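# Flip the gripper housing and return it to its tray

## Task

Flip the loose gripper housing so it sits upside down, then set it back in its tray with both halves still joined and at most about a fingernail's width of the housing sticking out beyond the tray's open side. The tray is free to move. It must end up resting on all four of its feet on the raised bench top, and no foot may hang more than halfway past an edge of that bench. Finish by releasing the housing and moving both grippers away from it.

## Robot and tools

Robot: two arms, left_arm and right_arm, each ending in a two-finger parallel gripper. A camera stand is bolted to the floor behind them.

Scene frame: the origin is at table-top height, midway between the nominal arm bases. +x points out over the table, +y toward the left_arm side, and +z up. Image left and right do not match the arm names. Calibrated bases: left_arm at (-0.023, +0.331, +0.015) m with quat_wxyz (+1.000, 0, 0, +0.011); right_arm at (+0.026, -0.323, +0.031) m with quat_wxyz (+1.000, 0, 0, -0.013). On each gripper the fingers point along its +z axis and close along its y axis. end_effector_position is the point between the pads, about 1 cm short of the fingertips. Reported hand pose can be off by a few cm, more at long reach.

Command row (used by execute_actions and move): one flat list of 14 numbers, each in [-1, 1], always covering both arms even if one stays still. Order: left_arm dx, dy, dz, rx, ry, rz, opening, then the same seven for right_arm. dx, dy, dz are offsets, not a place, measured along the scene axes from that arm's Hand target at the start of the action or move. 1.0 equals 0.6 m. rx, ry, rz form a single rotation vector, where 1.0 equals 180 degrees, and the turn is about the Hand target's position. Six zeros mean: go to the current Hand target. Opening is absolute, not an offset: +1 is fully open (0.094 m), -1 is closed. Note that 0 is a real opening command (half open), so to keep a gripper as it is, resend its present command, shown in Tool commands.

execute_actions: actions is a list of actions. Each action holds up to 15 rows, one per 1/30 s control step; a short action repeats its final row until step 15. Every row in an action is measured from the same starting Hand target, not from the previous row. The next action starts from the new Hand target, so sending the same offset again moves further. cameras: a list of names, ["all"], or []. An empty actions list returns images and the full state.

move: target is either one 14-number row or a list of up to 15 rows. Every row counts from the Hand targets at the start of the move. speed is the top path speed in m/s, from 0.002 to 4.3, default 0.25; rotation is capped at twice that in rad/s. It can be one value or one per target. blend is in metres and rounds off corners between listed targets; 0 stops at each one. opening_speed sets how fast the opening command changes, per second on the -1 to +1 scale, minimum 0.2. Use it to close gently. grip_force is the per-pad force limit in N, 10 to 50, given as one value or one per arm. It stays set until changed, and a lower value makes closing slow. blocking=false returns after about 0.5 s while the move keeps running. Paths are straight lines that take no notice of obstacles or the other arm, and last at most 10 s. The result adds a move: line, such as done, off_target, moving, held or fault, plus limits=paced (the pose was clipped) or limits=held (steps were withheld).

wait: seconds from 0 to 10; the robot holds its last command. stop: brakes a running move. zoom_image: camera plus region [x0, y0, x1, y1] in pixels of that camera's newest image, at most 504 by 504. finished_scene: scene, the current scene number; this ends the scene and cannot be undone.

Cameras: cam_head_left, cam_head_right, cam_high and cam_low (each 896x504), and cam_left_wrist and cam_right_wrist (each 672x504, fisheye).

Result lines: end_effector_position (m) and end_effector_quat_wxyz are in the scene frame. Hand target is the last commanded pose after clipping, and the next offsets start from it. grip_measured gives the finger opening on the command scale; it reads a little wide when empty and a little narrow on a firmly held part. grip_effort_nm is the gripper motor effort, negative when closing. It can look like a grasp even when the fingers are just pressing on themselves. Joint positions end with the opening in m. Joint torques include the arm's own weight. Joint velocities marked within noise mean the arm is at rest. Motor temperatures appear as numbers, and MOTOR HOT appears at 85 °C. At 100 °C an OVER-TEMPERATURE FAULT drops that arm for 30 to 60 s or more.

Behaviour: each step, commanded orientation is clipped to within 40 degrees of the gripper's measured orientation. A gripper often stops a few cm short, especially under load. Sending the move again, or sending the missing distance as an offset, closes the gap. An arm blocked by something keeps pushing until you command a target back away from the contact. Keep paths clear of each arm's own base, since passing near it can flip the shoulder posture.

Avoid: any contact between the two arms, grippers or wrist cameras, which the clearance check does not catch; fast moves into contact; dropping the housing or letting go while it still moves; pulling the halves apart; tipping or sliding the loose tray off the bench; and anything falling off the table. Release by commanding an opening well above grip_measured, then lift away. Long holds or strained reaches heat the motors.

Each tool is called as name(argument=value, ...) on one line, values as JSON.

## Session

execute_actions(actions=[])

Scene clock: 0.00 s.
left_arm: end_effector_position=(+0.3633, -0.2081, +0.3209) grip_measured=+1.000 grip_effort_nm=n/a end_effector_quat_wxyz=(+0.432, +0.533, +0.385, -0.618) | right_arm: end_effector_position=(+0.2390, -0.5998, +0.3215) grip_measured=+1.000 grip_effort_nm=n/a end_effector_quat_wxyz=(+0.492, -0.028, +0.802, -0.339)
Joint positions: left_arm=[-0.726 1.867 1.263 0.968 1.181 -0.354 0.094] | right_arm=[-1.172 0.612 0.515 -0.259 -0.599 -0.845 0.094]
Joint velocities: within noise
Joint torques (N m): no reading
Motor temperatures (°C): left_arm=[25 26 42 25 27 26 25] | right_arm=[26 25 33 26 24 25 27]
Heat: left arm: hottest elbow 42 °C; right arm: hottest elbow 33 °C.
Hand target: left_arm +0.3668, -0.2111, +0.3255; +0.436, +0.535, +0.379, -0.616 | right_arm +0.2403, -0.6032, +0.3418; +0.497, -0.035, +0.792, -0.353
Tool commands: left_gripper/opening=+1.0 right_gripper/opening=+1.0
camera_calibration:
cam_left_wrist: T_world_to_cam=[[-0.950121, 0.29802, -0.0919492, 0.443004], [0.191892, 0.326188, -0.925623, 0.335099], [-0.245862, -0.897098, -0.367106, 0.139148], [0, 0, 0, 1]] pos_world=[0.390815, -0.1165, 0.401991]
cam_right_wrist: T_world_to_cam=[[-0.309488, -0.795482, 0.520984, -0.570968], [-0.831767, -0.0390608, -0.553749, 0.389561], [0.460848, -0.604716, -0.649567, -0.14137], [0, 0, 0, 1]] pos_world=[0.212467, -0.524467, 0.421355]

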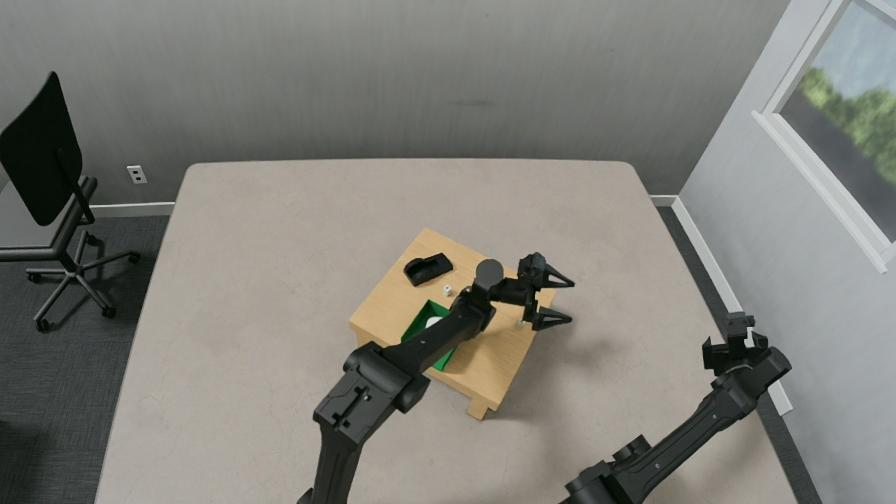

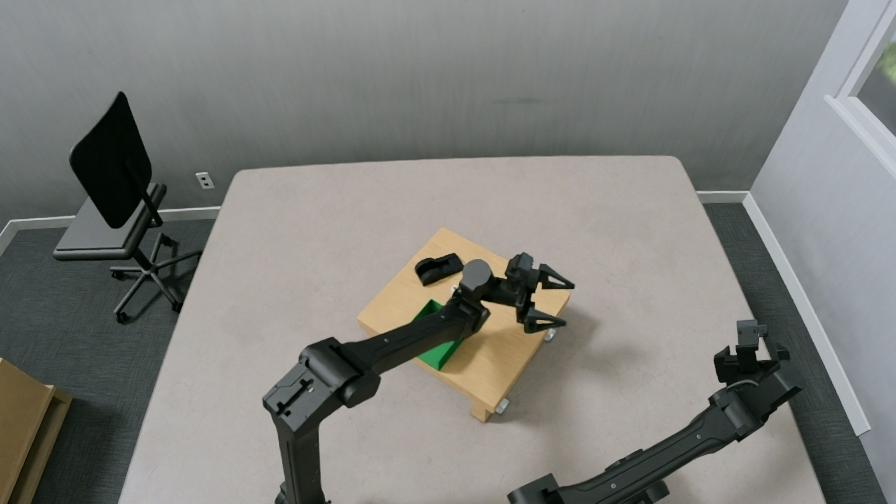

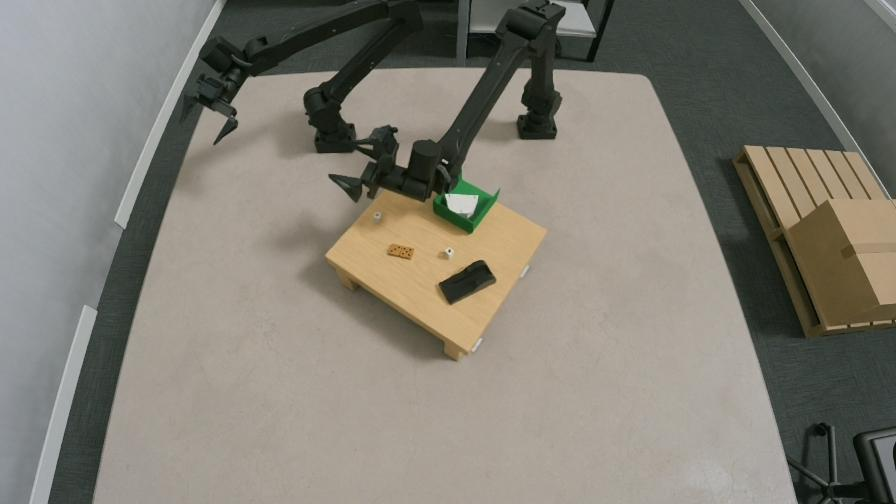

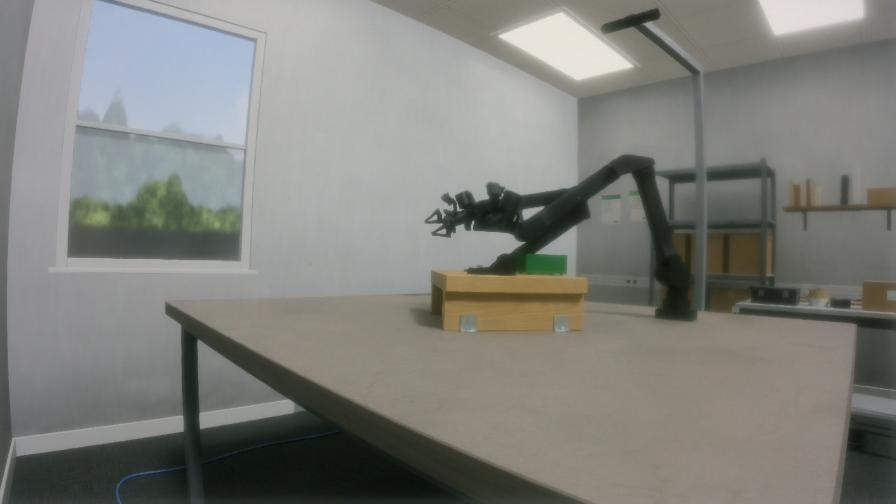

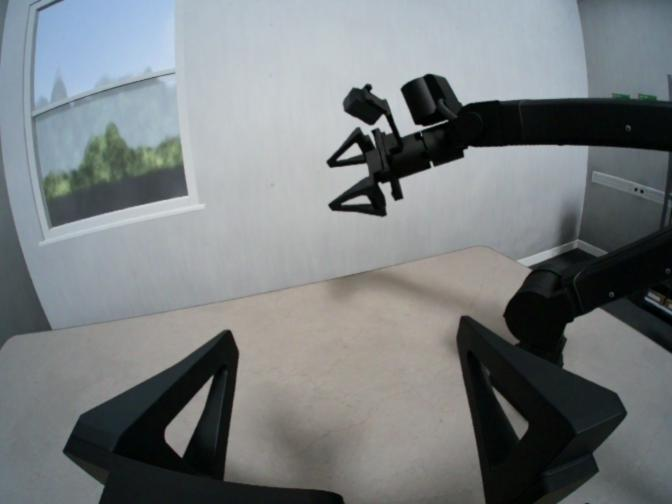

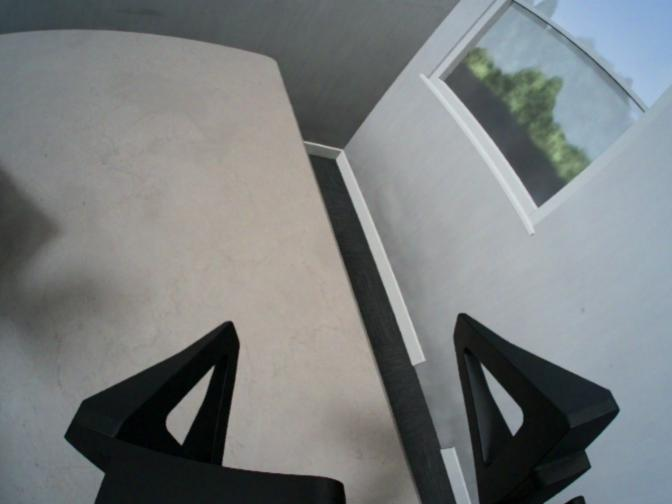

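zoom_image(camera="cam_high", region=[300, 130, 560, 370])

zoom_image(camera="cam_head_left", region=[330, 210, 590, 430])

zoom_image(camera="cam_low", region=[400, 150, 700, 350])

Scaled by 1.938 from the camera's 896x504 image, which has a finer 1280x720 frame.

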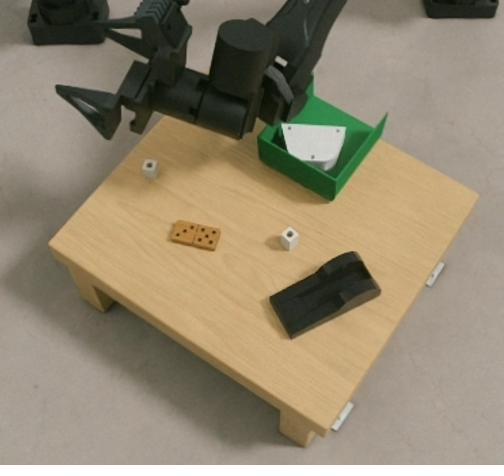

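Scaled by 1.938 from the camera's 896x504 image, which has a finer 1280x720 frame.

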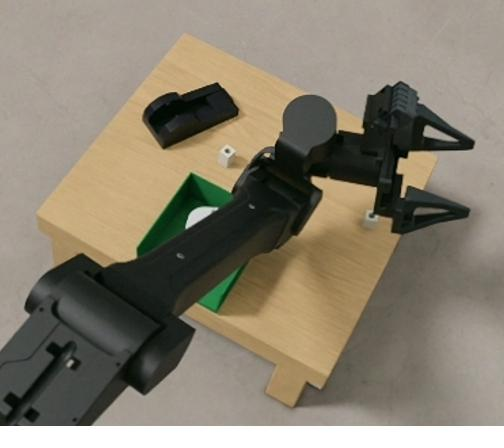

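Scaled by 1.680 from the camera's 896x504 image, which has a finer 1280x720 frame.

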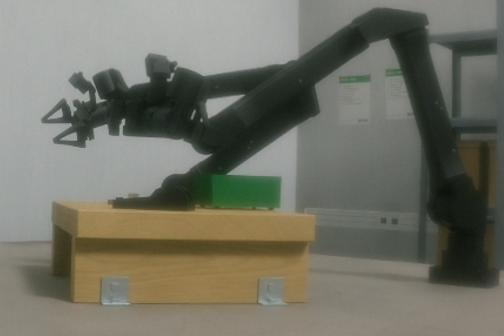

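move(target=[-0.0613,0.4852,0.1242,0.4542,-0.3090,-0.1222,1, 0,0,0,0,0,0,1], speed=0.25, cameras=["cam_left_wrist","cam_high"])

Scene clock: 45.03 s.
left_arm: end_effector_position=(+0.3378, +0.0814, +0.4037) grip_measured=+1.000 grip_effort_nm=-0.02 end_effector_quat_wxyz=(+0.077, +0.927, +0.363, +0.050) | right_arm: end_effector_position=(+0.2390, -0.5998, +0.3215) grip_measured=+1.000 grip_effort_nm=-0.01 end_effector_quat_wxyz=(+0.492, -0.028, +0.802, -0.339)
Joint positions: left_arm=[-0.625 1.414 1.725 -1.698 0.004 1.793 0.094] | right_arm=[-1.172 0.612 0.515 -0.259 -0.599 -0.845 0.094]
Joint torques (N m): left_arm=[-2.43 -10.99 8.68 0.24 0.06 0.08] | right_arm=[0.97 -0.44 11.78 1.8 -0.28 0.1]
Motor temperatures (°C): left_arm=[25 30 45 25 27 26 25] | right_arm=[26 25 41 26 24 25 27]
Heat: left arm: hottest elbow 45 °C; right arm: hottest elbow 41 °C.
Hand target: left_arm +0.3301, +0.0800, +0.4000; +0.000, +0.937, +0.350, +0.000 | right_arm +0.2403, -0.6032, +0.3418; +0.497, -0.035, +0.792, -0.353
Off the commanded pose: left_arm 0.009 m, 11 deg | right_arm 0.021 m, 2 deg.
joint sent to its limit (left arm) — joint 4 (wrist pitch), lower limit. The joint targets are off in orientation, not in position.
move: off_target (left_arm, right_arm)
camera_calibration:
cam_left_wrist: T_world_to_cam=[[-0.577902, 0.792903, -0.193221, 0.215141], [0.617284, 0.579557, 0.532047, -0.430562], [0.533845, 0.188199, -0.824373, 0.255813], [0, 0, 0, 1]] pos_world=[0.253545, 0.0308058, 0.481534]
Images, in order (width x height): cam_high 896x504, cam_left_wrist 672x504.

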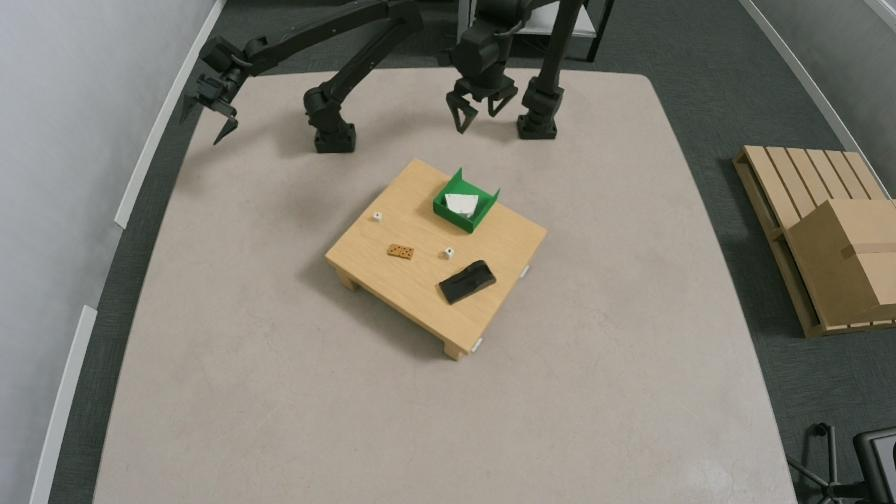

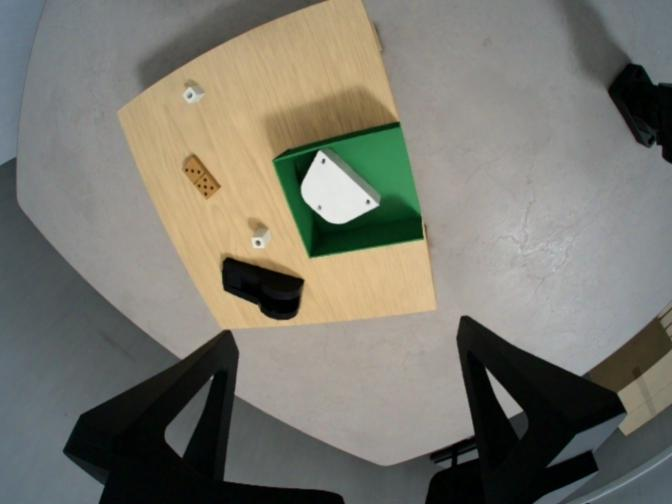

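zoom_image(camera="cam_left_wrist", region=[250, 100, 460, 280])

Scaled by 2.400 from the camera's 672x504 image, which has a finer 960x720 frame.

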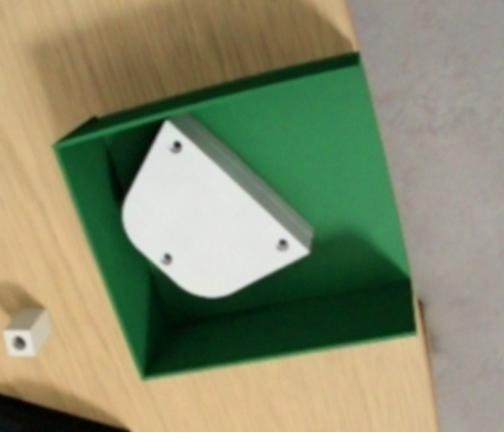

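zoom_image(camera="cam_left_wrist", region=[290, 135, 400, 235])

Scaled by 4.582 from the camera's 672x504 image, which has a finer 960x720 frame.

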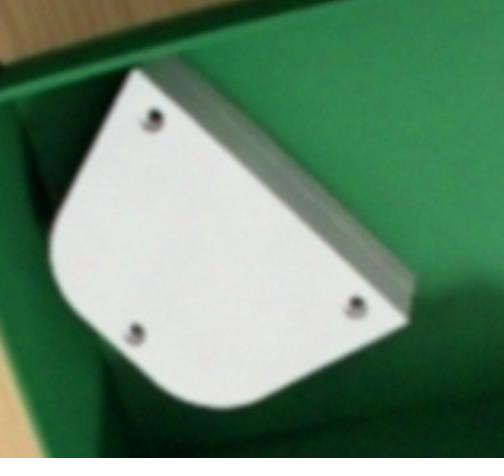

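move(target=[0,0,0,0,0,0,1, 0.2162,0.7553,0.02,0.1371,0.2093,0.5215,1], speed=0.25, cameras=["cam_right_wrist"])

Scene clock: 188.70 s.
left_arm: end_effector_position=(+0.3377, +0.0812, +0.4037) grip_measured=+1.000 grip_effort_nm=-0.02 end_effector_quat_wxyz=(+0.077, +0.927, +0.363, +0.050) | right_arm: end_effector_position=(+0.3577, -0.1552, +0.3297) grip_measured=+1.000 grip_effort_nm=-0.01 end_effector_quat_wxyz=(+0.319, -0.580, +0.685, +0.304)
Joint positions: left_arm=[-0.625 1.414 1.725 -1.698 0.004 1.794 0.094] | right_arm=[0.125 1.121 1.058 -1.246 -0.886 -1.18 0.094]
Joint torques (N m): left_arm=[-2.2 -10.64 8.64 0.14 0.07 0.06] | right_arm=[2.08 -4.78 13.29 0.24 -0.86 -0.15]
Motor temperatures (°C): left_arm=[25 29 47 25 26 26 25] | right_arm=[26 25 48 26 24 25 26]
Heat: left arm: hottest elbow 47 °C; right arm: hottest elbow 48 °C.
Hand target: left_arm +0.3300, +0.0799, +0.4000; +0.001, +0.937, +0.350, +0.000 | right_arm +0.3700, -0.1500, +0.3537; +0.337, -0.593, +0.670, +0.294
Off the commanded pose: left_arm 0.009 m, 11 deg | right_arm 0.028 m, 3 deg.
joint sent to its limit (left arm) — joint 4 (wrist pitch), lower limit. The joint targets are off in orientation, not in position.
move: off_target (left_arm, right_arm)
camera_calibration:
cam_right_wrist: T_world_to_cam=[[0.980312, -0.170657, -0.0993226, -0.344693], [-0.195974, -0.902414, -0.383722, 0.092742], [-0.0241455, 0.395632, -0.918092, 0.495392], [0, 0, 0, 1]] pos_world=[0.368043, -0.171125, 0.456167]
Images, in order (width x height): cam_right_wrist 672x504.

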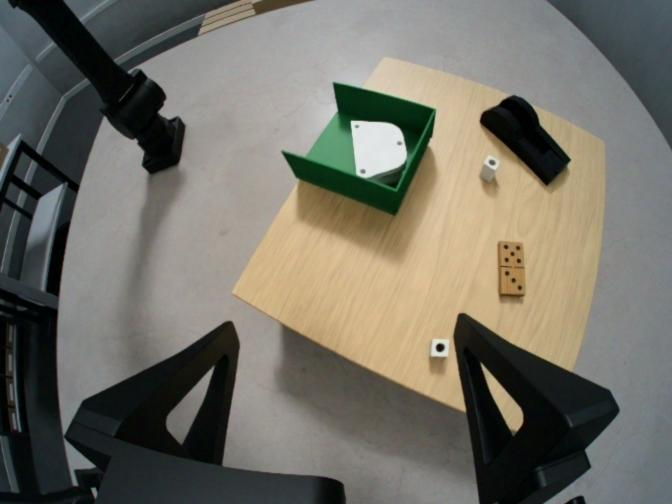

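wait(seconds=0.1, cameras=["cam_right_wrist", "cam_left_wrist"])

zoom_image(camera="cam_right_wrist", region=[250, 60, 470, 240])

Scene clock: 213.00 s.
left_arm: end_effector_position=(+0.3377, +0.0812, +0.4037) grip_measured=+1.000 grip_effort_nm=-0.02 end_effector_quat_wxyz=(+0.077, +0.927, +0.363, +0.050) | right_arm: end_effector_position=(+0.3577, -0.1552, +0.3297) grip_measured=+1.000 grip_effort_nm=-0.01 end_effector_quat_wxyz=(+0.320, -0.580, +0.685, +0.304)
Joint positions: left_arm=[-0.625 1.414 1.725 -1.698 0.004 1.794 0.094] | right_arm=[0.125 1.121 1.058 -1.246 -0.886 -1.181 0.094]
Joint torques (N m): left_arm=[-2.08 -10.99 8.76 0.16 0.07 0.06] | right_arm=[1.85 -4.84 13.26 0.36 -0.85 -0.1]
Heat: left arm: hottest elbow 47 °C; right arm: hottest elbow 51 °C.
Hand target: left_arm +0.3300, +0.0799, +0.4000; +0.001, +0.937, +0.350, +0.000 | right_arm +0.3700, -0.1500, +0.3538; +0.337, -0.593, +0.670, +0.294
Tool commands: left_gripper/opening=+1.0 right_gripper/opening=+1.0
Off the commanded pose: left_arm 0.009 m, 11 deg | right_arm 0.028 m, 3 deg.
wait: 0.10 s; at rest from the start
camera_calibration:
cam_left_wrist: T_world_to_cam=[[-0.576991, 0.793577, -0.193176, 0.214751], [0.617909, 0.578803, 0.532143, -0.430619], [0.534107, 0.187676, -0.824322, 0.255845], [0, 0, 0, 1]] pos_world=[0.253344, 0.0308058, 0.481534]
cam_right_wrist: T_world_to_cam=[[0.980445, -0.170254, -0.0986935, -0.344862], [-0.195354, -0.902537, -0.383749, 0.0924868], [-0.02374, 0.395525, -0.918148, 0.495249], [0, 0, 0, 1]] pos_world=[0.367944, -0.171125, 0.456168]
Images, in order (width x height): cam_left_wrist 672x504, cam_right_wrist 672x504.

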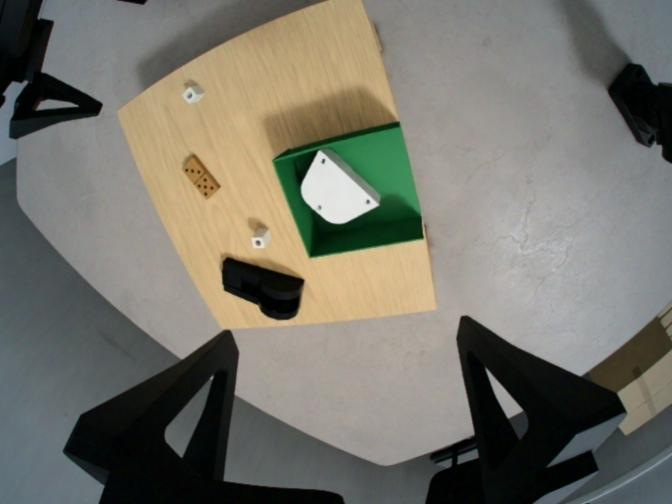

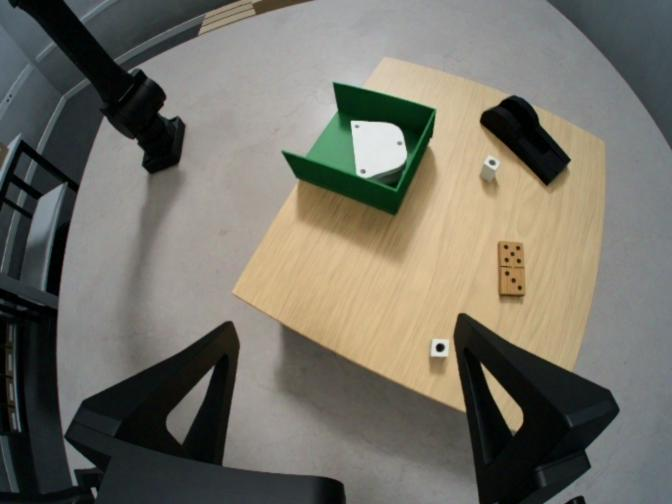

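Scaled by 2.291 from the camera's 672x504 image, which has a finer 960x720 frame.

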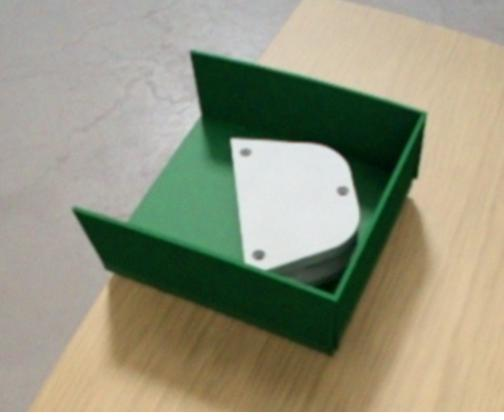

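move(target=[0.1745, -0.132, -0.1667, 0, 0, 0.0778, 0.1, -0.01, -0.08, 0.06, 0, 0, 0, 1], speed=0.2, cameras=["cam_left_wrist", "cam_right_wrist"])

zoom_image(camera="cam_right_wrist", region=[250, 60, 470, 240])

Scene clock: 247.87 s.
left_arm: end_effector_position=(+0.4266, +0.0154, +0.2914) grip_measured=+0.103 grip_effort_nm=-0.16 end_effector_quat_wxyz=(-0.009, +0.888, +0.460, -0.005) | right_arm: end_effector_position=(+0.3506, -0.1952, +0.3678) grip_measured=+1.000 grip_effort_nm=-0.01 end_effector_quat_wxyz=(+0.319, -0.585, +0.679, +0.308)
Joint positions: left_arm=[-0.633 1.802 1.908 -1.698 0.001 1.575 0.052] | right_arm=[-0.004 1.139 1.175 -1.527 -0.916 -1.413 0.094]
Joint torques (N m): left_arm=[-2.43 -14.51 14.53 -0.25 0.2 -0.25] | right_arm=[-0.03 -4.89 13 -0.01 -0.89 -0.13]
Motor temperatures (°C): left_arm=[25 29 47 25 26 26 25] | right_arm=[26 25 53 26 25 25 26]
Heat: left arm: hottest elbow 47 °C; right arm: hottest elbow 53 °C.
Hand target: left_arm +0.4348, +0.0008, +0.2999; +0.000, +0.887, +0.462, +0.000 | right_arm +0.3640, -0.1980, +0.3896; +0.336, -0.593, +0.670, +0.294
Off the commanded pose: left_arm 0.019 m, 1 deg | right_arm 0.026 m, 3 deg.
joint sent to its limit (left arm) — joint 4 (wrist pitch), lower limit. The joint targets still meet the commanded pose.
move: off_target (left_arm, right_arm)
camera_calibration:
cam_left_wrist: T_world_to_cam=[[-0.748216, 0.663453, 0.00159337, 0.314898], [0.578756, 0.651521, 0.490472, -0.359924], [0.324367, 0.367901, -0.871456, 0.228557], [0, 0, 0, 1]] pos_world=[0.369784, -0.058509, 0.375208]
cam_right_wrist: T_world_to_cam=[[0.98341, -0.152069, -0.0988932, -0.338287], [-0.178857, -0.903782, -0.388828, 0.0655092], [-0.0302493, 0.400065, -0.915987, 0.548306], [0, 0, 0, 1]] pos_world=[0.360978, -0.211595, 0.494259]
Images, in order (width x height): cam_left_wrist 672x504, cam_right_wrist 672x504.

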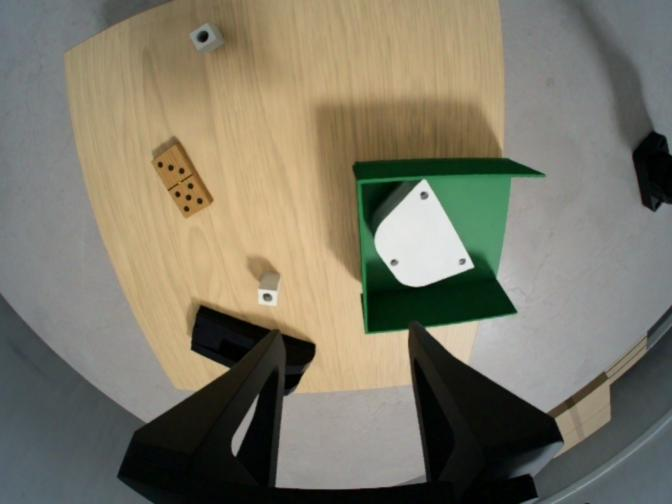

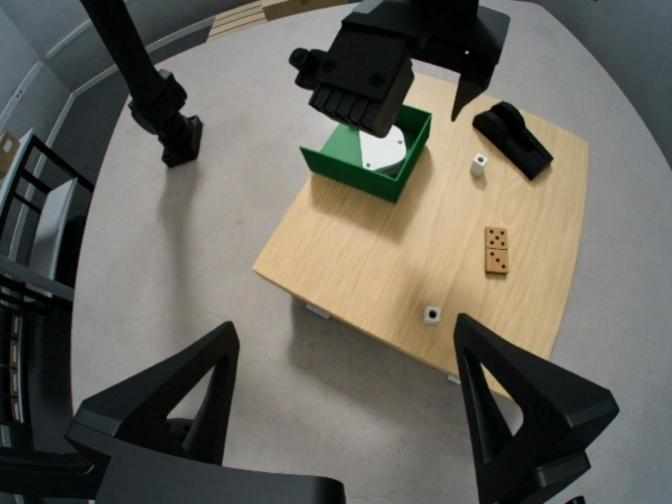

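Scaled by 2.291 from the camera's 672x504 image, which has a finer 960x720 frame.

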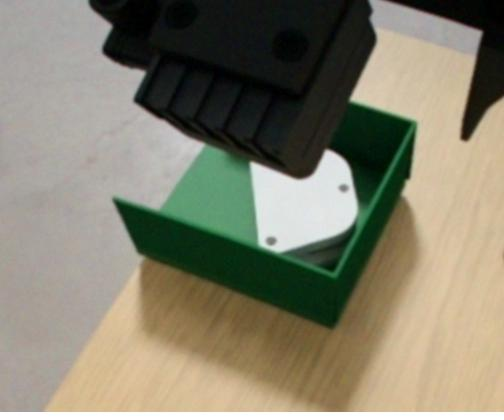

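zoom_image(camera="cam_left_wrist", region=[330, 140, 560, 340])

Scaled by 2.191 from the camera's 672x504 image, which has a finer 960x720 frame.

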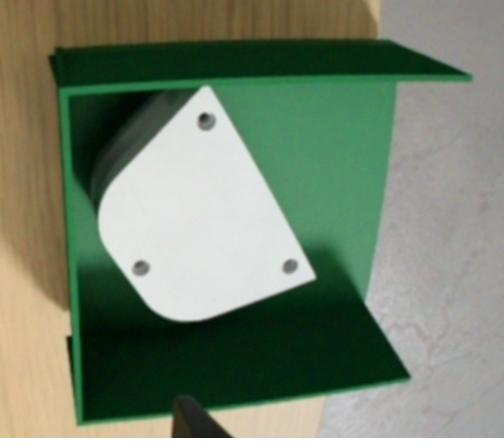

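move(target=[0.0153, -0.0347, -0.0667, 0, 0, 0, 0.1, 0, 0, 0, 0, 0, 0, 1], speed=0.08, cameras=["cam_left_wrist", "cam_right_wrist"])

zoom_image(camera="cam_right_wrist", region=[270, 60, 490, 220])

zoom_image(camera="cam_left_wrist", region=[310, 120, 560, 350])

Scene clock: 301.27 s.
left_arm: end_effector_position=(+0.4377, -0.0072, +0.2630) grip_measured=+0.103 grip_effort_nm=-0.16 end_effector_quat_wxyz=(-0.005, +0.888, +0.459, -0.003) | right_arm: end_effector_position=(+0.3506, -0.1952, +0.3678) grip_measured=+1.000 grip_effort_nm=-0.01 end_effector_quat_wxyz=(+0.319, -0.586, +0.679, +0.308)
Joint positions: left_arm=[-0.655 1.854 1.908 -1.636 0.001 1.555 0.052] | right_arm=[-0.004 1.139 1.175 -1.527 -0.916 -1.414 0.094]
Joint torques (N m): left_arm=[-2.2 -14.39 12.38 0.32 0.19 -0.22] | right_arm=[0.21 -4.84 13 0.2 -0.87 -0.11]
Motor temperatures (°C): left_arm=[25 31 53 25 26 26 25] | right_arm=[26 25 52 26 26 25 26]
Heat: left arm: hottest elbow 53 °C; right arm: hottest elbow 52 °C.
Hand target: left_arm +0.4440, -0.0200, +0.2598; +0.000, +0.887, +0.462, +0.000 | right_arm +0.3640, -0.1980, +0.3896; +0.336, -0.593, +0.670, +0.294
Off the commanded pose: left_arm 0.015 m, 1 deg | right_arm 0.026 m, 3 deg.
move: off_target (left_arm, right_arm)
camera_calibration:
cam_left_wrist: T_world_to_cam=[[-0.747202, 0.664551, -0.00786953, 0.340311], [0.575819, 0.653256, 0.491618, -0.336653], [0.331846, 0.362807, -0.870775, 0.205025], [0, 0, 0, 1]] pos_world=[0.380095, -0.0806175, 0.346714]
cam_right_wrist: T_world_to_cam=[[0.983548, -0.151602, -0.0982347, -0.338564], [-0.178165, -0.903907, -0.388856, 0.0652482], [-0.0298435, 0.399961, -0.916046, 0.548168], [0, 0, 0, 1]] pos_world=[0.360978, -0.211594, 0.494261]
Images, in order (width x height): cam_left_wrist 672x504, cam_right_wrist 672x504.

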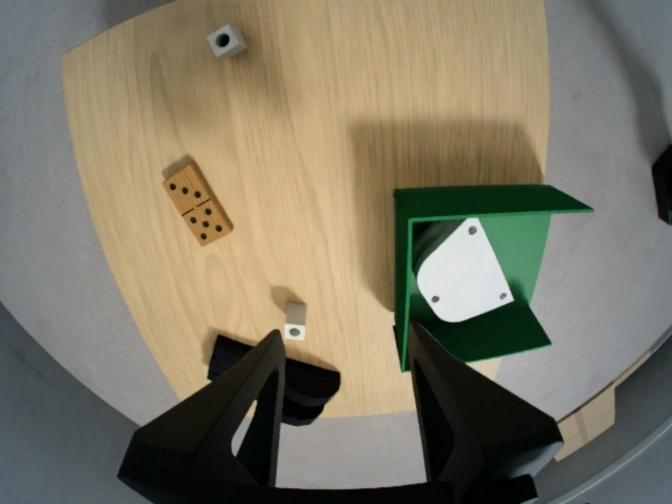

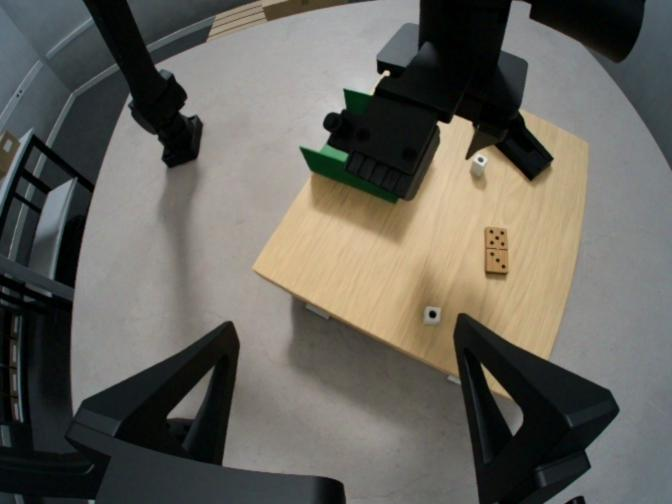

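Scaled by 2.291 from the camera's 672x504 image, which has a finer 960x720 frame.

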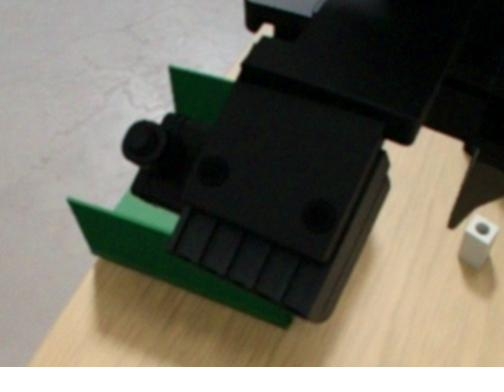

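Scaled by 2.016 from the camera's 672x504 image, which has a finer 960x720 frame.

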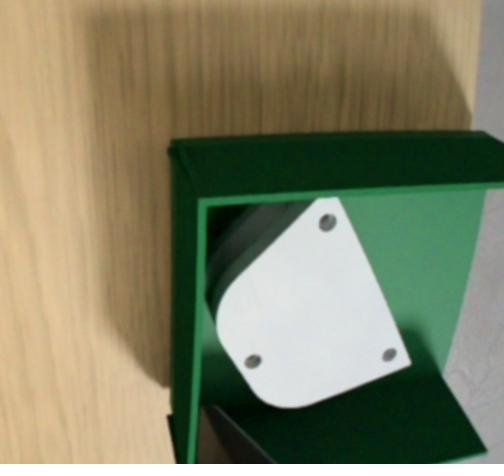

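move(target=[-0.0027, 0.0018, -0.0417, 0, 0, 0, 0.1, 0, 0, 0, 0, 0, 0, 1], speed=0.05)

Scene clock: 312.67 s.
left_arm: end_effector_position=(+0.4456, -0.0131, +0.2521) grip_measured=+0.103 grip_effort_nm=-0.16 end_effector_quat_wxyz=(+0.012, +0.888, +0.460, +0.006) | right_arm: end_effector_position=(+0.3506, -0.1952, +0.3678) grip_measured=+1.000 grip_effort_nm=-0.01 end_effector_quat_wxyz=(+0.319, -0.586, +0.679, +0.308)
Joint positions: left_arm=[-0.655 1.854 1.879 -1.569 0.001 1.554 0.052] | right_arm=[-0.004 1.139 1.175 -1.527 -0.916 -1.414 0.094]
Joint torques (N m): left_arm=[-2.43 -15.15 8.87 0.43 0.17 -0.23] | right_arm=[0.15 -4.72 13.01 0.14 -0.89 -0.12]
Heat: left arm: hottest elbow 53 °C; right arm: hottest elbow 52 °C.
Hand target: left_arm +0.4423, -0.0189, +0.2347; +0.000, +0.887, +0.462, +0.000 | right_arm +0.3640, -0.1980, +0.3896; +0.336, -0.593, +0.670, +0.294
Off the commanded pose: left_arm 0.019 m, 2 deg | right_arm 0.026 m, 3 deg.
move: off_target (left_arm, right_arm)

move(target=[-0.011, 0.0077, -0.02, 0, 0, 0, 0.1, 0, 0, 0, 0, 0, 0, 1], speed=0.05)

Scene clock: 317.13 s.
left_arm: end_effector_position=(+0.4416, -0.0101, +0.2287) grip_measured=+0.103 grip_effort_nm=-0.16 end_effector_quat_wxyz=(+0.003, +0.888, +0.460, +0.001) | right_arm: end_effector_position=(+0.3506, -0.1952, +0.3678) grip_measured=+1.000 grip_effort_nm=-0.01 end_effector_quat_wxyz=(+0.319, -0.586, +0.679, +0.308)
Joint positions: left_arm=[-0.655 1.854 1.818 -1.528 0.001 1.554 0.052] | right_arm=[-0.004 1.139 1.175 -1.527 -0.916 -1.414 0.094]
Joint torques (N m): left_arm=[-2.32 -17.03 8.72 0.46 0.17 -0.22] | right_arm=[0.44 -4.66 13.01 0.1 -0.9 -0.11]
Heat: left arm: hottest elbow 53 °C; right arm: hottest elbow 52 °C.
Hand target: left_arm +0.4358, -0.0143, +0.2228; +0.000, +0.887, +0.462, +0.000 | right_arm +0.3640, -0.1980, +0.3896; +0.336, -0.593, +0.670, +0.294
Off the commanded pose: left_arm 0.009 m, 0 deg | right_arm 0.026 m, 3 deg.
move: off_target (right_arm)

move(target=[-0.0164, 0.0115, 0.003, 0, 0, 0, 0.1, 0, 0, 0, 0, 0, 0, 1], speed=0.05)

Scene clock: 322.60 s.
left_arm: end_effector_position=(+0.4329, -0.0038, +0.2244) grip_measured=+0.103 grip_effort_nm=-0.16 end_effector_quat_wxyz=(-0.002, +0.888, +0.460, -0.001) | right_arm: end_effector_position=(+0.3506, -0.1952, +0.3678) grip_measured=+1.000 grip_effort_nm=-0.01 end_effector_quat_wxyz=(+0.319, -0.586, +0.679, +0.308)
Joint positions: left_arm=[-0.655 1.832 1.775 -1.518 0.001 1.554 0.052] | right_arm=[-0.004 1.139 1.175 -1.527 -0.916 -1.414 0.094]
Joint torques (N m): left_arm=[-2.43 -17.49 8.65 0.43 0.17 -0.21] | right_arm=[0.15 -4.6 12.97 0.1 -0.89 -0.11]
Heat: left arm: hottest elbow 52 °C; right arm: hottest elbow 52 °C.
Hand target: left_arm +0.4259, -0.0074, +0.2246; +0.000, +0.887, +0.462, +0.000 | right_arm +0.3640, -0.1980, +0.3896; +0.336, -0.593, +0.670, +0.294
Off the commanded pose: left_arm 0.008 m, 0 deg | right_arm 0.026 m, 3 deg.
move: off_target (right_arm)

move(target=[0.0064, -0.0045, 0.001, 0, 0, 0, 0.1, 0, 0, 0, 0, 0, 0, 1], speed=0.05, cameras=["cam_left_wrist"])

zoom_image(camera="cam_left_wrist", region=[330, 180, 560, 380])

Scene clock: 328.23 s.
left_arm: end_effector_position=(+0.4329, -0.0038, +0.2244) grip_measured=+0.103 grip_effort_nm=-0.16 end_effector_quat_wxyz=(-0.002, +0.888, +0.460, -0.001) | right_arm: end_effector_position=(+0.3506, -0.1952, +0.3678) grip_measured=+1.000 grip_effort_nm=-0.01 end_effector_quat_wxyz=(+0.319, -0.586, +0.679, +0.308)
Joint positions: left_arm=[-0.655 1.832 1.775 -1.518 0.001 1.554 0.052] | right_arm=[-0.004 1.139 1.175 -1.527 -0.916 -1.414 0.094]
Joint torques (N m): left_arm=[-2.32 -16.56 10.13 0.14 0.16 -0.23] | right_arm=[0.21 -4.84 12.92 0.13 -0.89 -0.1]
Heat: left arm: hottest elbow 52 °C; right arm: hottest elbow 52 °C.
Hand target: left_arm +0.4298, -0.0101, +0.2252; +0.000, +0.887, +0.462, +0.000 | right_arm +0.3640, -0.1980, +0.3896; +0.336, -0.593, +0.670, +0.294
Off the commanded pose: left_arm 0.007 m, 0 deg | right_arm 0.026 m, 3 deg.
move: off_target (right_arm)
camera_calibration:
cam_left_wrist: T_world_to_cam=[[-0.748168, 0.66333, -0.0154346, 0.336208], [0.571767, 0.656347, 0.492231, -0.315601], [0.336642, 0.359446, -0.870328, 0.169569], [0, 0, 0, 1]] pos_world=[0.374906, -0.0768244, 0.308119]
Images, in order (width x height): cam_left_wrist 672x504.

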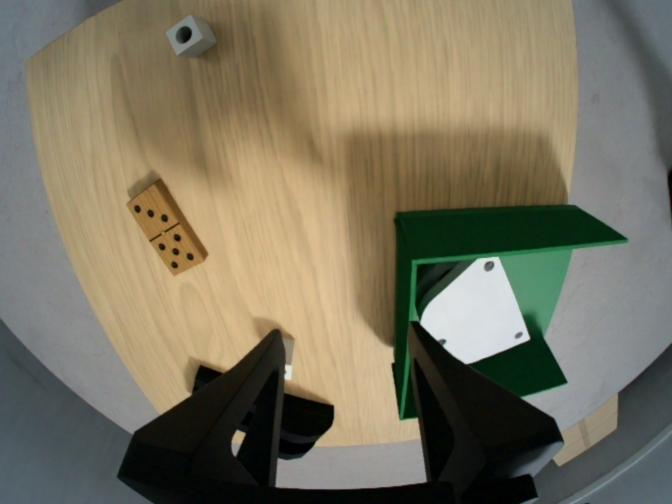

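Scaled by 2.191 from the camera's 672x504 image, which has a finer 960x720 frame.

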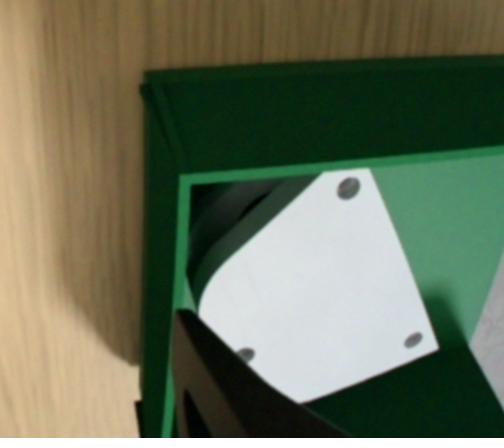

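move(target=[-0.0137, 0.0096, 0.006, 0, 0, 0, 0.1, 0, 0, 0, 0, 0, 0, 1], speed=0.05)

Scene clock: 362.77 s.
left_arm: end_effector_position=(+0.4297, -0.0014, +0.2278) grip_measured=+0.103 grip_effort_nm=-0.16 end_effector_quat_wxyz=(+0.000, +0.888, +0.460, +0.000) | right_arm: end_effector_position=(+0.3506, -0.1952, +0.3678) grip_measured=+1.000 grip_effort_nm=-0.01 end_effector_quat_wxyz=(+0.319, -0.586, +0.679, +0.308)
Joint positions: left_arm=[-0.655 1.818 1.764 -1.518 0.001 1.554 0.052] | right_arm=[-0.004 1.139 1.175 -1.527 -0.916 -1.414 0.094]
Joint torques (N m): left_arm=[-2.37 -17.67 8.61 0.23 0.17 -0.23] | right_arm=[0.32 -4.95 12.92 0.17 -0.88 -0.1]
Heat: left arm: hottest elbow 50 °C; right arm: hottest elbow 52 °C.
Hand target: left_arm +0.4215, -0.0043, +0.2287; +0.000, +0.887, +0.462, +0.000 | right_arm +0.3640, -0.1980, +0.3896; +0.336, -0.593, +0.670, +0.294
Off the commanded pose: left_arm 0.009 m, 0 deg | right_arm 0.026 m, 3 deg.
move: off_target (right_arm)

move(target=[0.003, -0.002, -0.065, 0, 0, 0, 0.1, 0, 0, 0, 0, 0, 0, 1], speed=0.04, cameras=["cam_left_wrist", "cam_right_wrist"])

zoom_image(camera="cam_left_wrist", region=[330, 200, 600, 430])

Scene clock: 371.73 s.
left_arm: end_effector_position=(+0.4294, -0.0012, +0.1979) grip_measured=+0.103 grip_effort_nm=-0.16 end_effector_quat_wxyz=(+0.005, +0.888, +0.460, +0.002) | right_arm: end_effector_position=(+0.3506, -0.1952, +0.3678) grip_measured=+1.000 grip_effort_nm=-0.01 end_effector_quat_wxyz=(+0.319, -0.586, +0.679, +0.308)
Joint positions: left_arm=[-0.655 1.817 1.684 -1.428 0.001 1.554 0.052] | right_arm=[-0.004 1.139 1.175 -1.527 -0.916 -1.414 0.094]
Joint torques (N m): left_arm=[-2.32 -15.85 8.62 0.43 0.19 -0.24] | right_arm=[0.38 -4.72 12.98 0.14 -0.89 -0.09]
Heat: left arm: hottest elbow 50 °C; right arm: hottest elbow 52 °C.
Hand target: left_arm +0.4233, -0.0055, +0.1898; +0.000, +0.887, +0.462, +0.000 | right_arm +0.3640, -0.1980, +0.3896; +0.336, -0.593, +0.670, +0.294
Off the commanded pose: left_arm 0.011 m, 1 deg | right_arm 0.026 m, 3 deg.
move: off_target (left_arm, right_arm)
camera_calibration:
cam_left_wrist: T_world_to_cam=[[-0.748141, 0.662898, -0.029167, 0.334232], [0.566072, 0.660563, 0.493173, -0.299992], [0.34619, 0.352453, -0.869442, 0.142541], [0, 0, 0, 1]] pos_world=[0.370524, -0.0736372, 0.281627]
cam_right_wrist: T_world_to_cam=[[0.983548, -0.151602, -0.0982347, -0.338564], [-0.178165, -0.903907, -0.388856, 0.0652482], [-0.0298435, 0.399961, -0.916046, 0.548168], [0, 0, 0, 1]] pos_world=[0.360978, -0.211594, 0.494261]
Images, in order (width x height): cam_left_wrist 672x504, cam_right_wrist 672x504.

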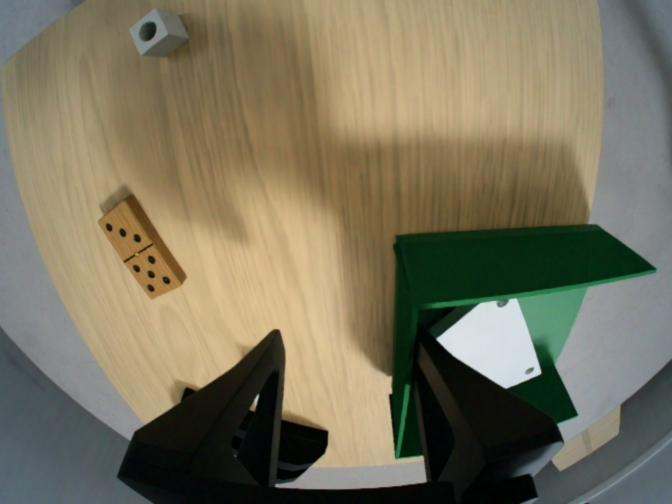

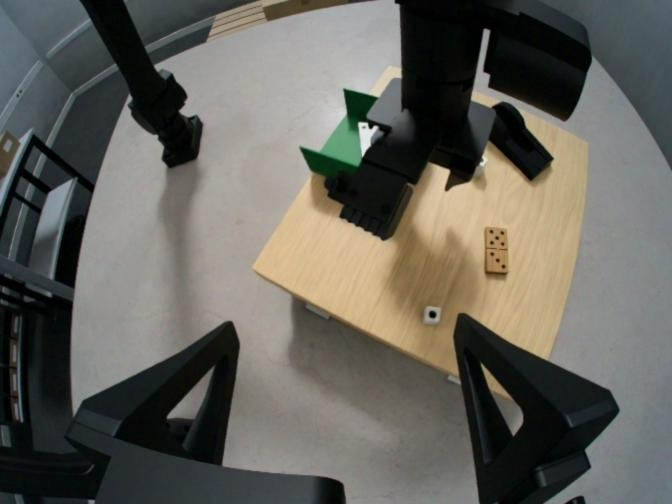

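Scaled by 1.867 from the camera's 672x504 image, which has a finer 960x720 frame.

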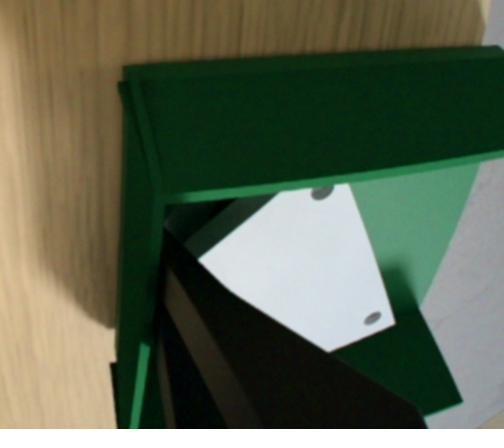

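move(target=[0.0, 0.0, -0.025, 0, 0, 0, 0.1, 0, 0, 0, 0, 0, 0, 1], speed=0.04)

Scene clock: 376.67 s.
left_arm: end_effector_position=(+0.4292, -0.0011, +0.1865) grip_measured=+0.103 grip_effort_nm=-0.16 end_effector_quat_wxyz=(+0.007, +0.888, +0.460, +0.003) | right_arm: end_effector_position=(+0.3506, -0.1952, +0.3678) grip_measured=+1.000 grip_effort_nm=-0.01 end_effector_quat_wxyz=(+0.319, -0.586, +0.679, +0.308)
Joint positions: left_arm=[-0.655 1.817 1.654 -1.392 0.001 1.554 0.052] | right_arm=[-0.004 1.139 1.175 -1.527 -0.916 -1.414 0.094]
Joint torques (N m): left_arm=[-2.43 -15.74 8.64 0.5 0.19 -0.23] | right_arm=[0.21 -4.54 12.98 0.01 -0.89 -0.1]
Heat: left arm: hottest elbow 49 °C; right arm: hottest elbow 53 °C.
Hand target: left_arm +0.4234, -0.0056, +0.1749; +0.000, +0.887, +0.462, +0.000 | right_arm +0.3640, -0.1980, +0.3896; +0.336, -0.593, +0.670, +0.294
Off the commanded pose: left_arm 0.014 m, 1 deg | right_arm 0.026 m, 3 deg.
move: off_target (left_arm, right_arm)

move(target=[-0.0109, 0.0077, 0.012, 0, 0, 0, 0.1, 0, 0, 0, 0, 0, 0, 1], speed=0.03)

Scene clock: 384.20 s.
left_arm: end_effector_position=(+0.4256, +0.0016, +0.1810) grip_measured=+0.103 grip_effort_nm=-0.16 end_effector_quat_wxyz=(+0.001, +0.888, +0.460, +0.000) | right_arm: end_effector_position=(+0.3506, -0.1952, +0.3678) grip_measured=+1.000 grip_effort_nm=-0.01 end_effector_quat_wxyz=(+0.319, -0.586, +0.679, +0.308)
Joint positions: left_arm=[-0.655 1.817 1.64 -1.392 0.001 1.553 0.052] | right_arm=[-0.004 1.139 1.175 -1.527 -0.916 -1.414 0.094]
Joint torques (N m): left_arm=[-2.32 -17.14 8.51 0.23 0.17 -0.23] | right_arm=[-0.03 -4.66 13.03 0.12 -0.88 -0.11]
Heat: left arm: hottest elbow 49 °C; right arm: hottest elbow 53 °C.
Hand target: left_arm +0.4169, -0.0009, +0.1820; +0.000, +0.887, +0.462, +0.000 | right_arm +0.3640, -0.1980, +0.3896; +0.336, -0.593, +0.670, +0.294
Off the commanded pose: left_arm 0.009 m, 0 deg | right_arm 0.026 m, 3 deg.
move: off_target (right_arm)

move(target=[-0.0109, 0.0077, 0.014, 0, 0, 0, 0.1, 0, 0, 0, 0, 0, 0, 1], speed=0.03)

Scene clock: 387.47 s.
left_arm: end_effector_position=(+0.4212, +0.0048, +0.1904) grip_measured=+0.103 grip_effort_nm=-0.16 end_effector_quat_wxyz=(+0.006, +0.888, +0.460, +0.003) | right_arm: end_effector_position=(+0.3506, -0.1952, +0.3678) grip_measured=+1.000 grip_effort_nm=-0.01 end_effector_quat_wxyz=(+0.319, -0.586, +0.679, +0.308)
Joint positions: left_arm=[-0.655 1.791 1.628 -1.395 0.001 1.553 0.052] | right_arm=[-0.004 1.139 1.175 -1.527 -0.916 -1.414 0.094]
Joint torques (N m): left_arm=[-2.02 -16.91 8.54 -0.21 0.16 -0.21] | right_arm=[0.21 -4.66 13.03 0.13 -0.89 -0.1]
Heat: left arm: hottest elbow 49 °C; right arm: hottest elbow 53 °C.
Hand target: left_arm +0.4103, +0.0038, +0.1905; +0.000, +0.887, +0.462, +0.000 | right_arm +0.3640, -0.1980, +0.3896; +0.336, -0.593, +0.670, +0.294
Off the commanded pose: left_arm 0.011 m, 1 deg | right_arm 0.026 m, 3 deg.
move: off_target (left_arm, right_arm)

move(target=[-0.0191, 0.0134, -0.005, 0, 0, 0, 0.1, 0, 0, 0, 0, 0, 0, 1], speed=0.03, cameras=["cam_right_wrist", "cam_left_wrist"])

zoom_image(camera="cam_right_wrist", region=[290, 70, 450, 200])

zoom_image(camera="cam_left_wrist", region=[330, 200, 600, 430])

Scene clock: 395.87 s.
left_arm: end_effector_position=(+0.4061, +0.0149, +0.1867) grip_measured=+0.103 grip_effort_nm=-0.16 end_effector_quat_wxyz=(-0.002, +0.888, +0.460, -0.001) | right_arm: end_effector_position=(+0.3506, -0.1952, +0.3678) grip_measured=+1.000 grip_effort_nm=-0.01 end_effector_quat_wxyz=(+0.319, -0.586, +0.679, +0.308)
Joint positions: left_arm=[-0.656 1.757 1.571 -1.39 0.001 1.552 0.052] | right_arm=[-0.004 1.139 1.175 -1.527 -0.916 -1.414 0.094]
Joint torques (N m): left_arm=[-2.9 -16.15 8.51 0.36 0.16 -0.22] | right_arm=[-0.03 -4.78 13 0.17 -0.88 -0.1]
Motor temperatures (°C): left_arm=[25 32 48 25 26 26 25] | right_arm=[26 25 53 25 26 25 26]
Heat: left arm: hottest elbow 48 °C; right arm: hottest elbow 53 °C.
Hand target: left_arm +0.3988, +0.0117, +0.1874; +0.000, +0.887, +0.462, +0.000 | right_arm +0.3640, -0.1980, +0.3896; +0.336, -0.593, +0.670, +0.294
Off the commanded pose: left_arm 0.008 m, 0 deg | right_arm 0.026 m, 3 deg.
move: off_target (right_arm)
camera_calibration:
cam_left_wrist: T_world_to_cam=[[-0.748425, 0.663074, -0.0139236, 0.303044], [0.572137, 0.656116, 0.492108, -0.294078], [0.335439, 0.360339, -0.870423, 0.139679], [0, 0, 0, 1]] pos_world=[0.348205, -0.058323, 0.270518]
cam_right_wrist: T_world_to_cam=[[0.983548, -0.151602, -0.0982347, -0.338564], [-0.178165, -0.903907, -0.388856, 0.0652482], [-0.0298435, 0.399961, -0.916046, 0.548168], [0, 0, 0, 1]] pos_world=[0.360978, -0.211594, 0.494261]
Images, in order (width x height): cam_left_wrist 672x504, cam_right_wrist 672x504.

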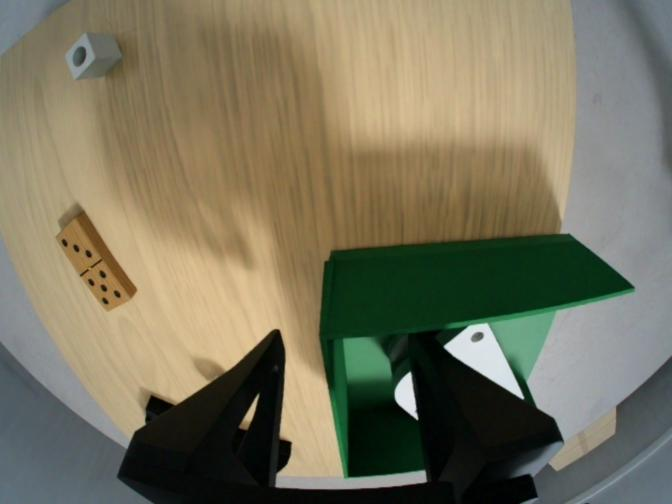

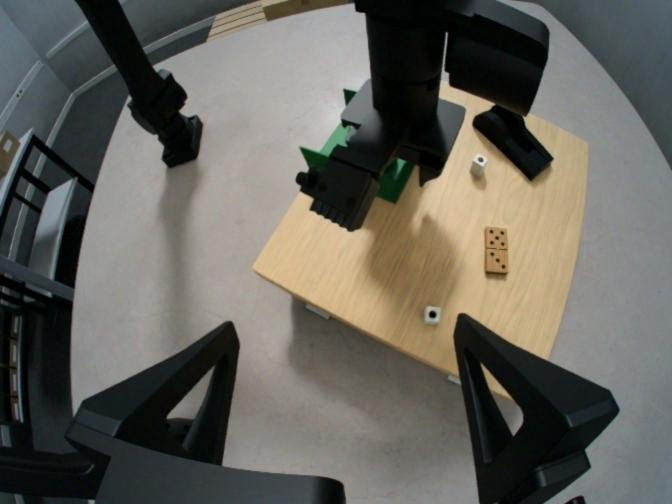

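Scaled by 3.150 from the camera's 672x504 image, which has a finer 960x720 frame.

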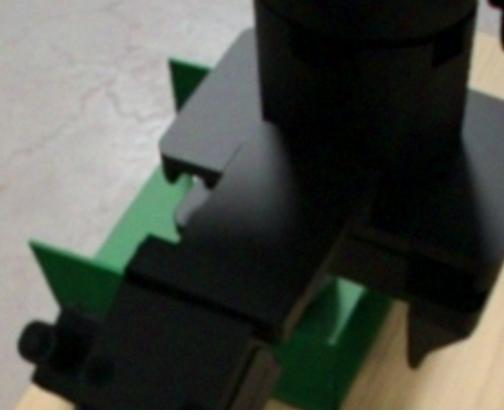

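Scaled by 1.867 from the camera's 672x504 image, which has a finer 960x720 frame.

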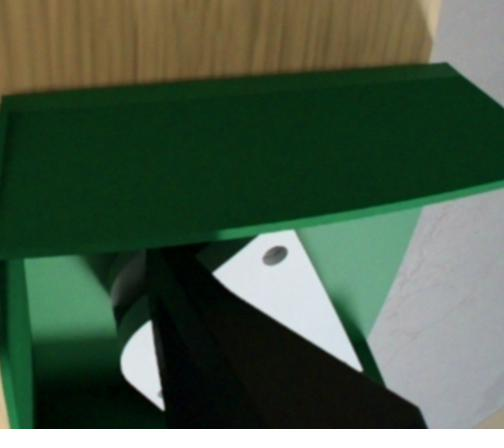

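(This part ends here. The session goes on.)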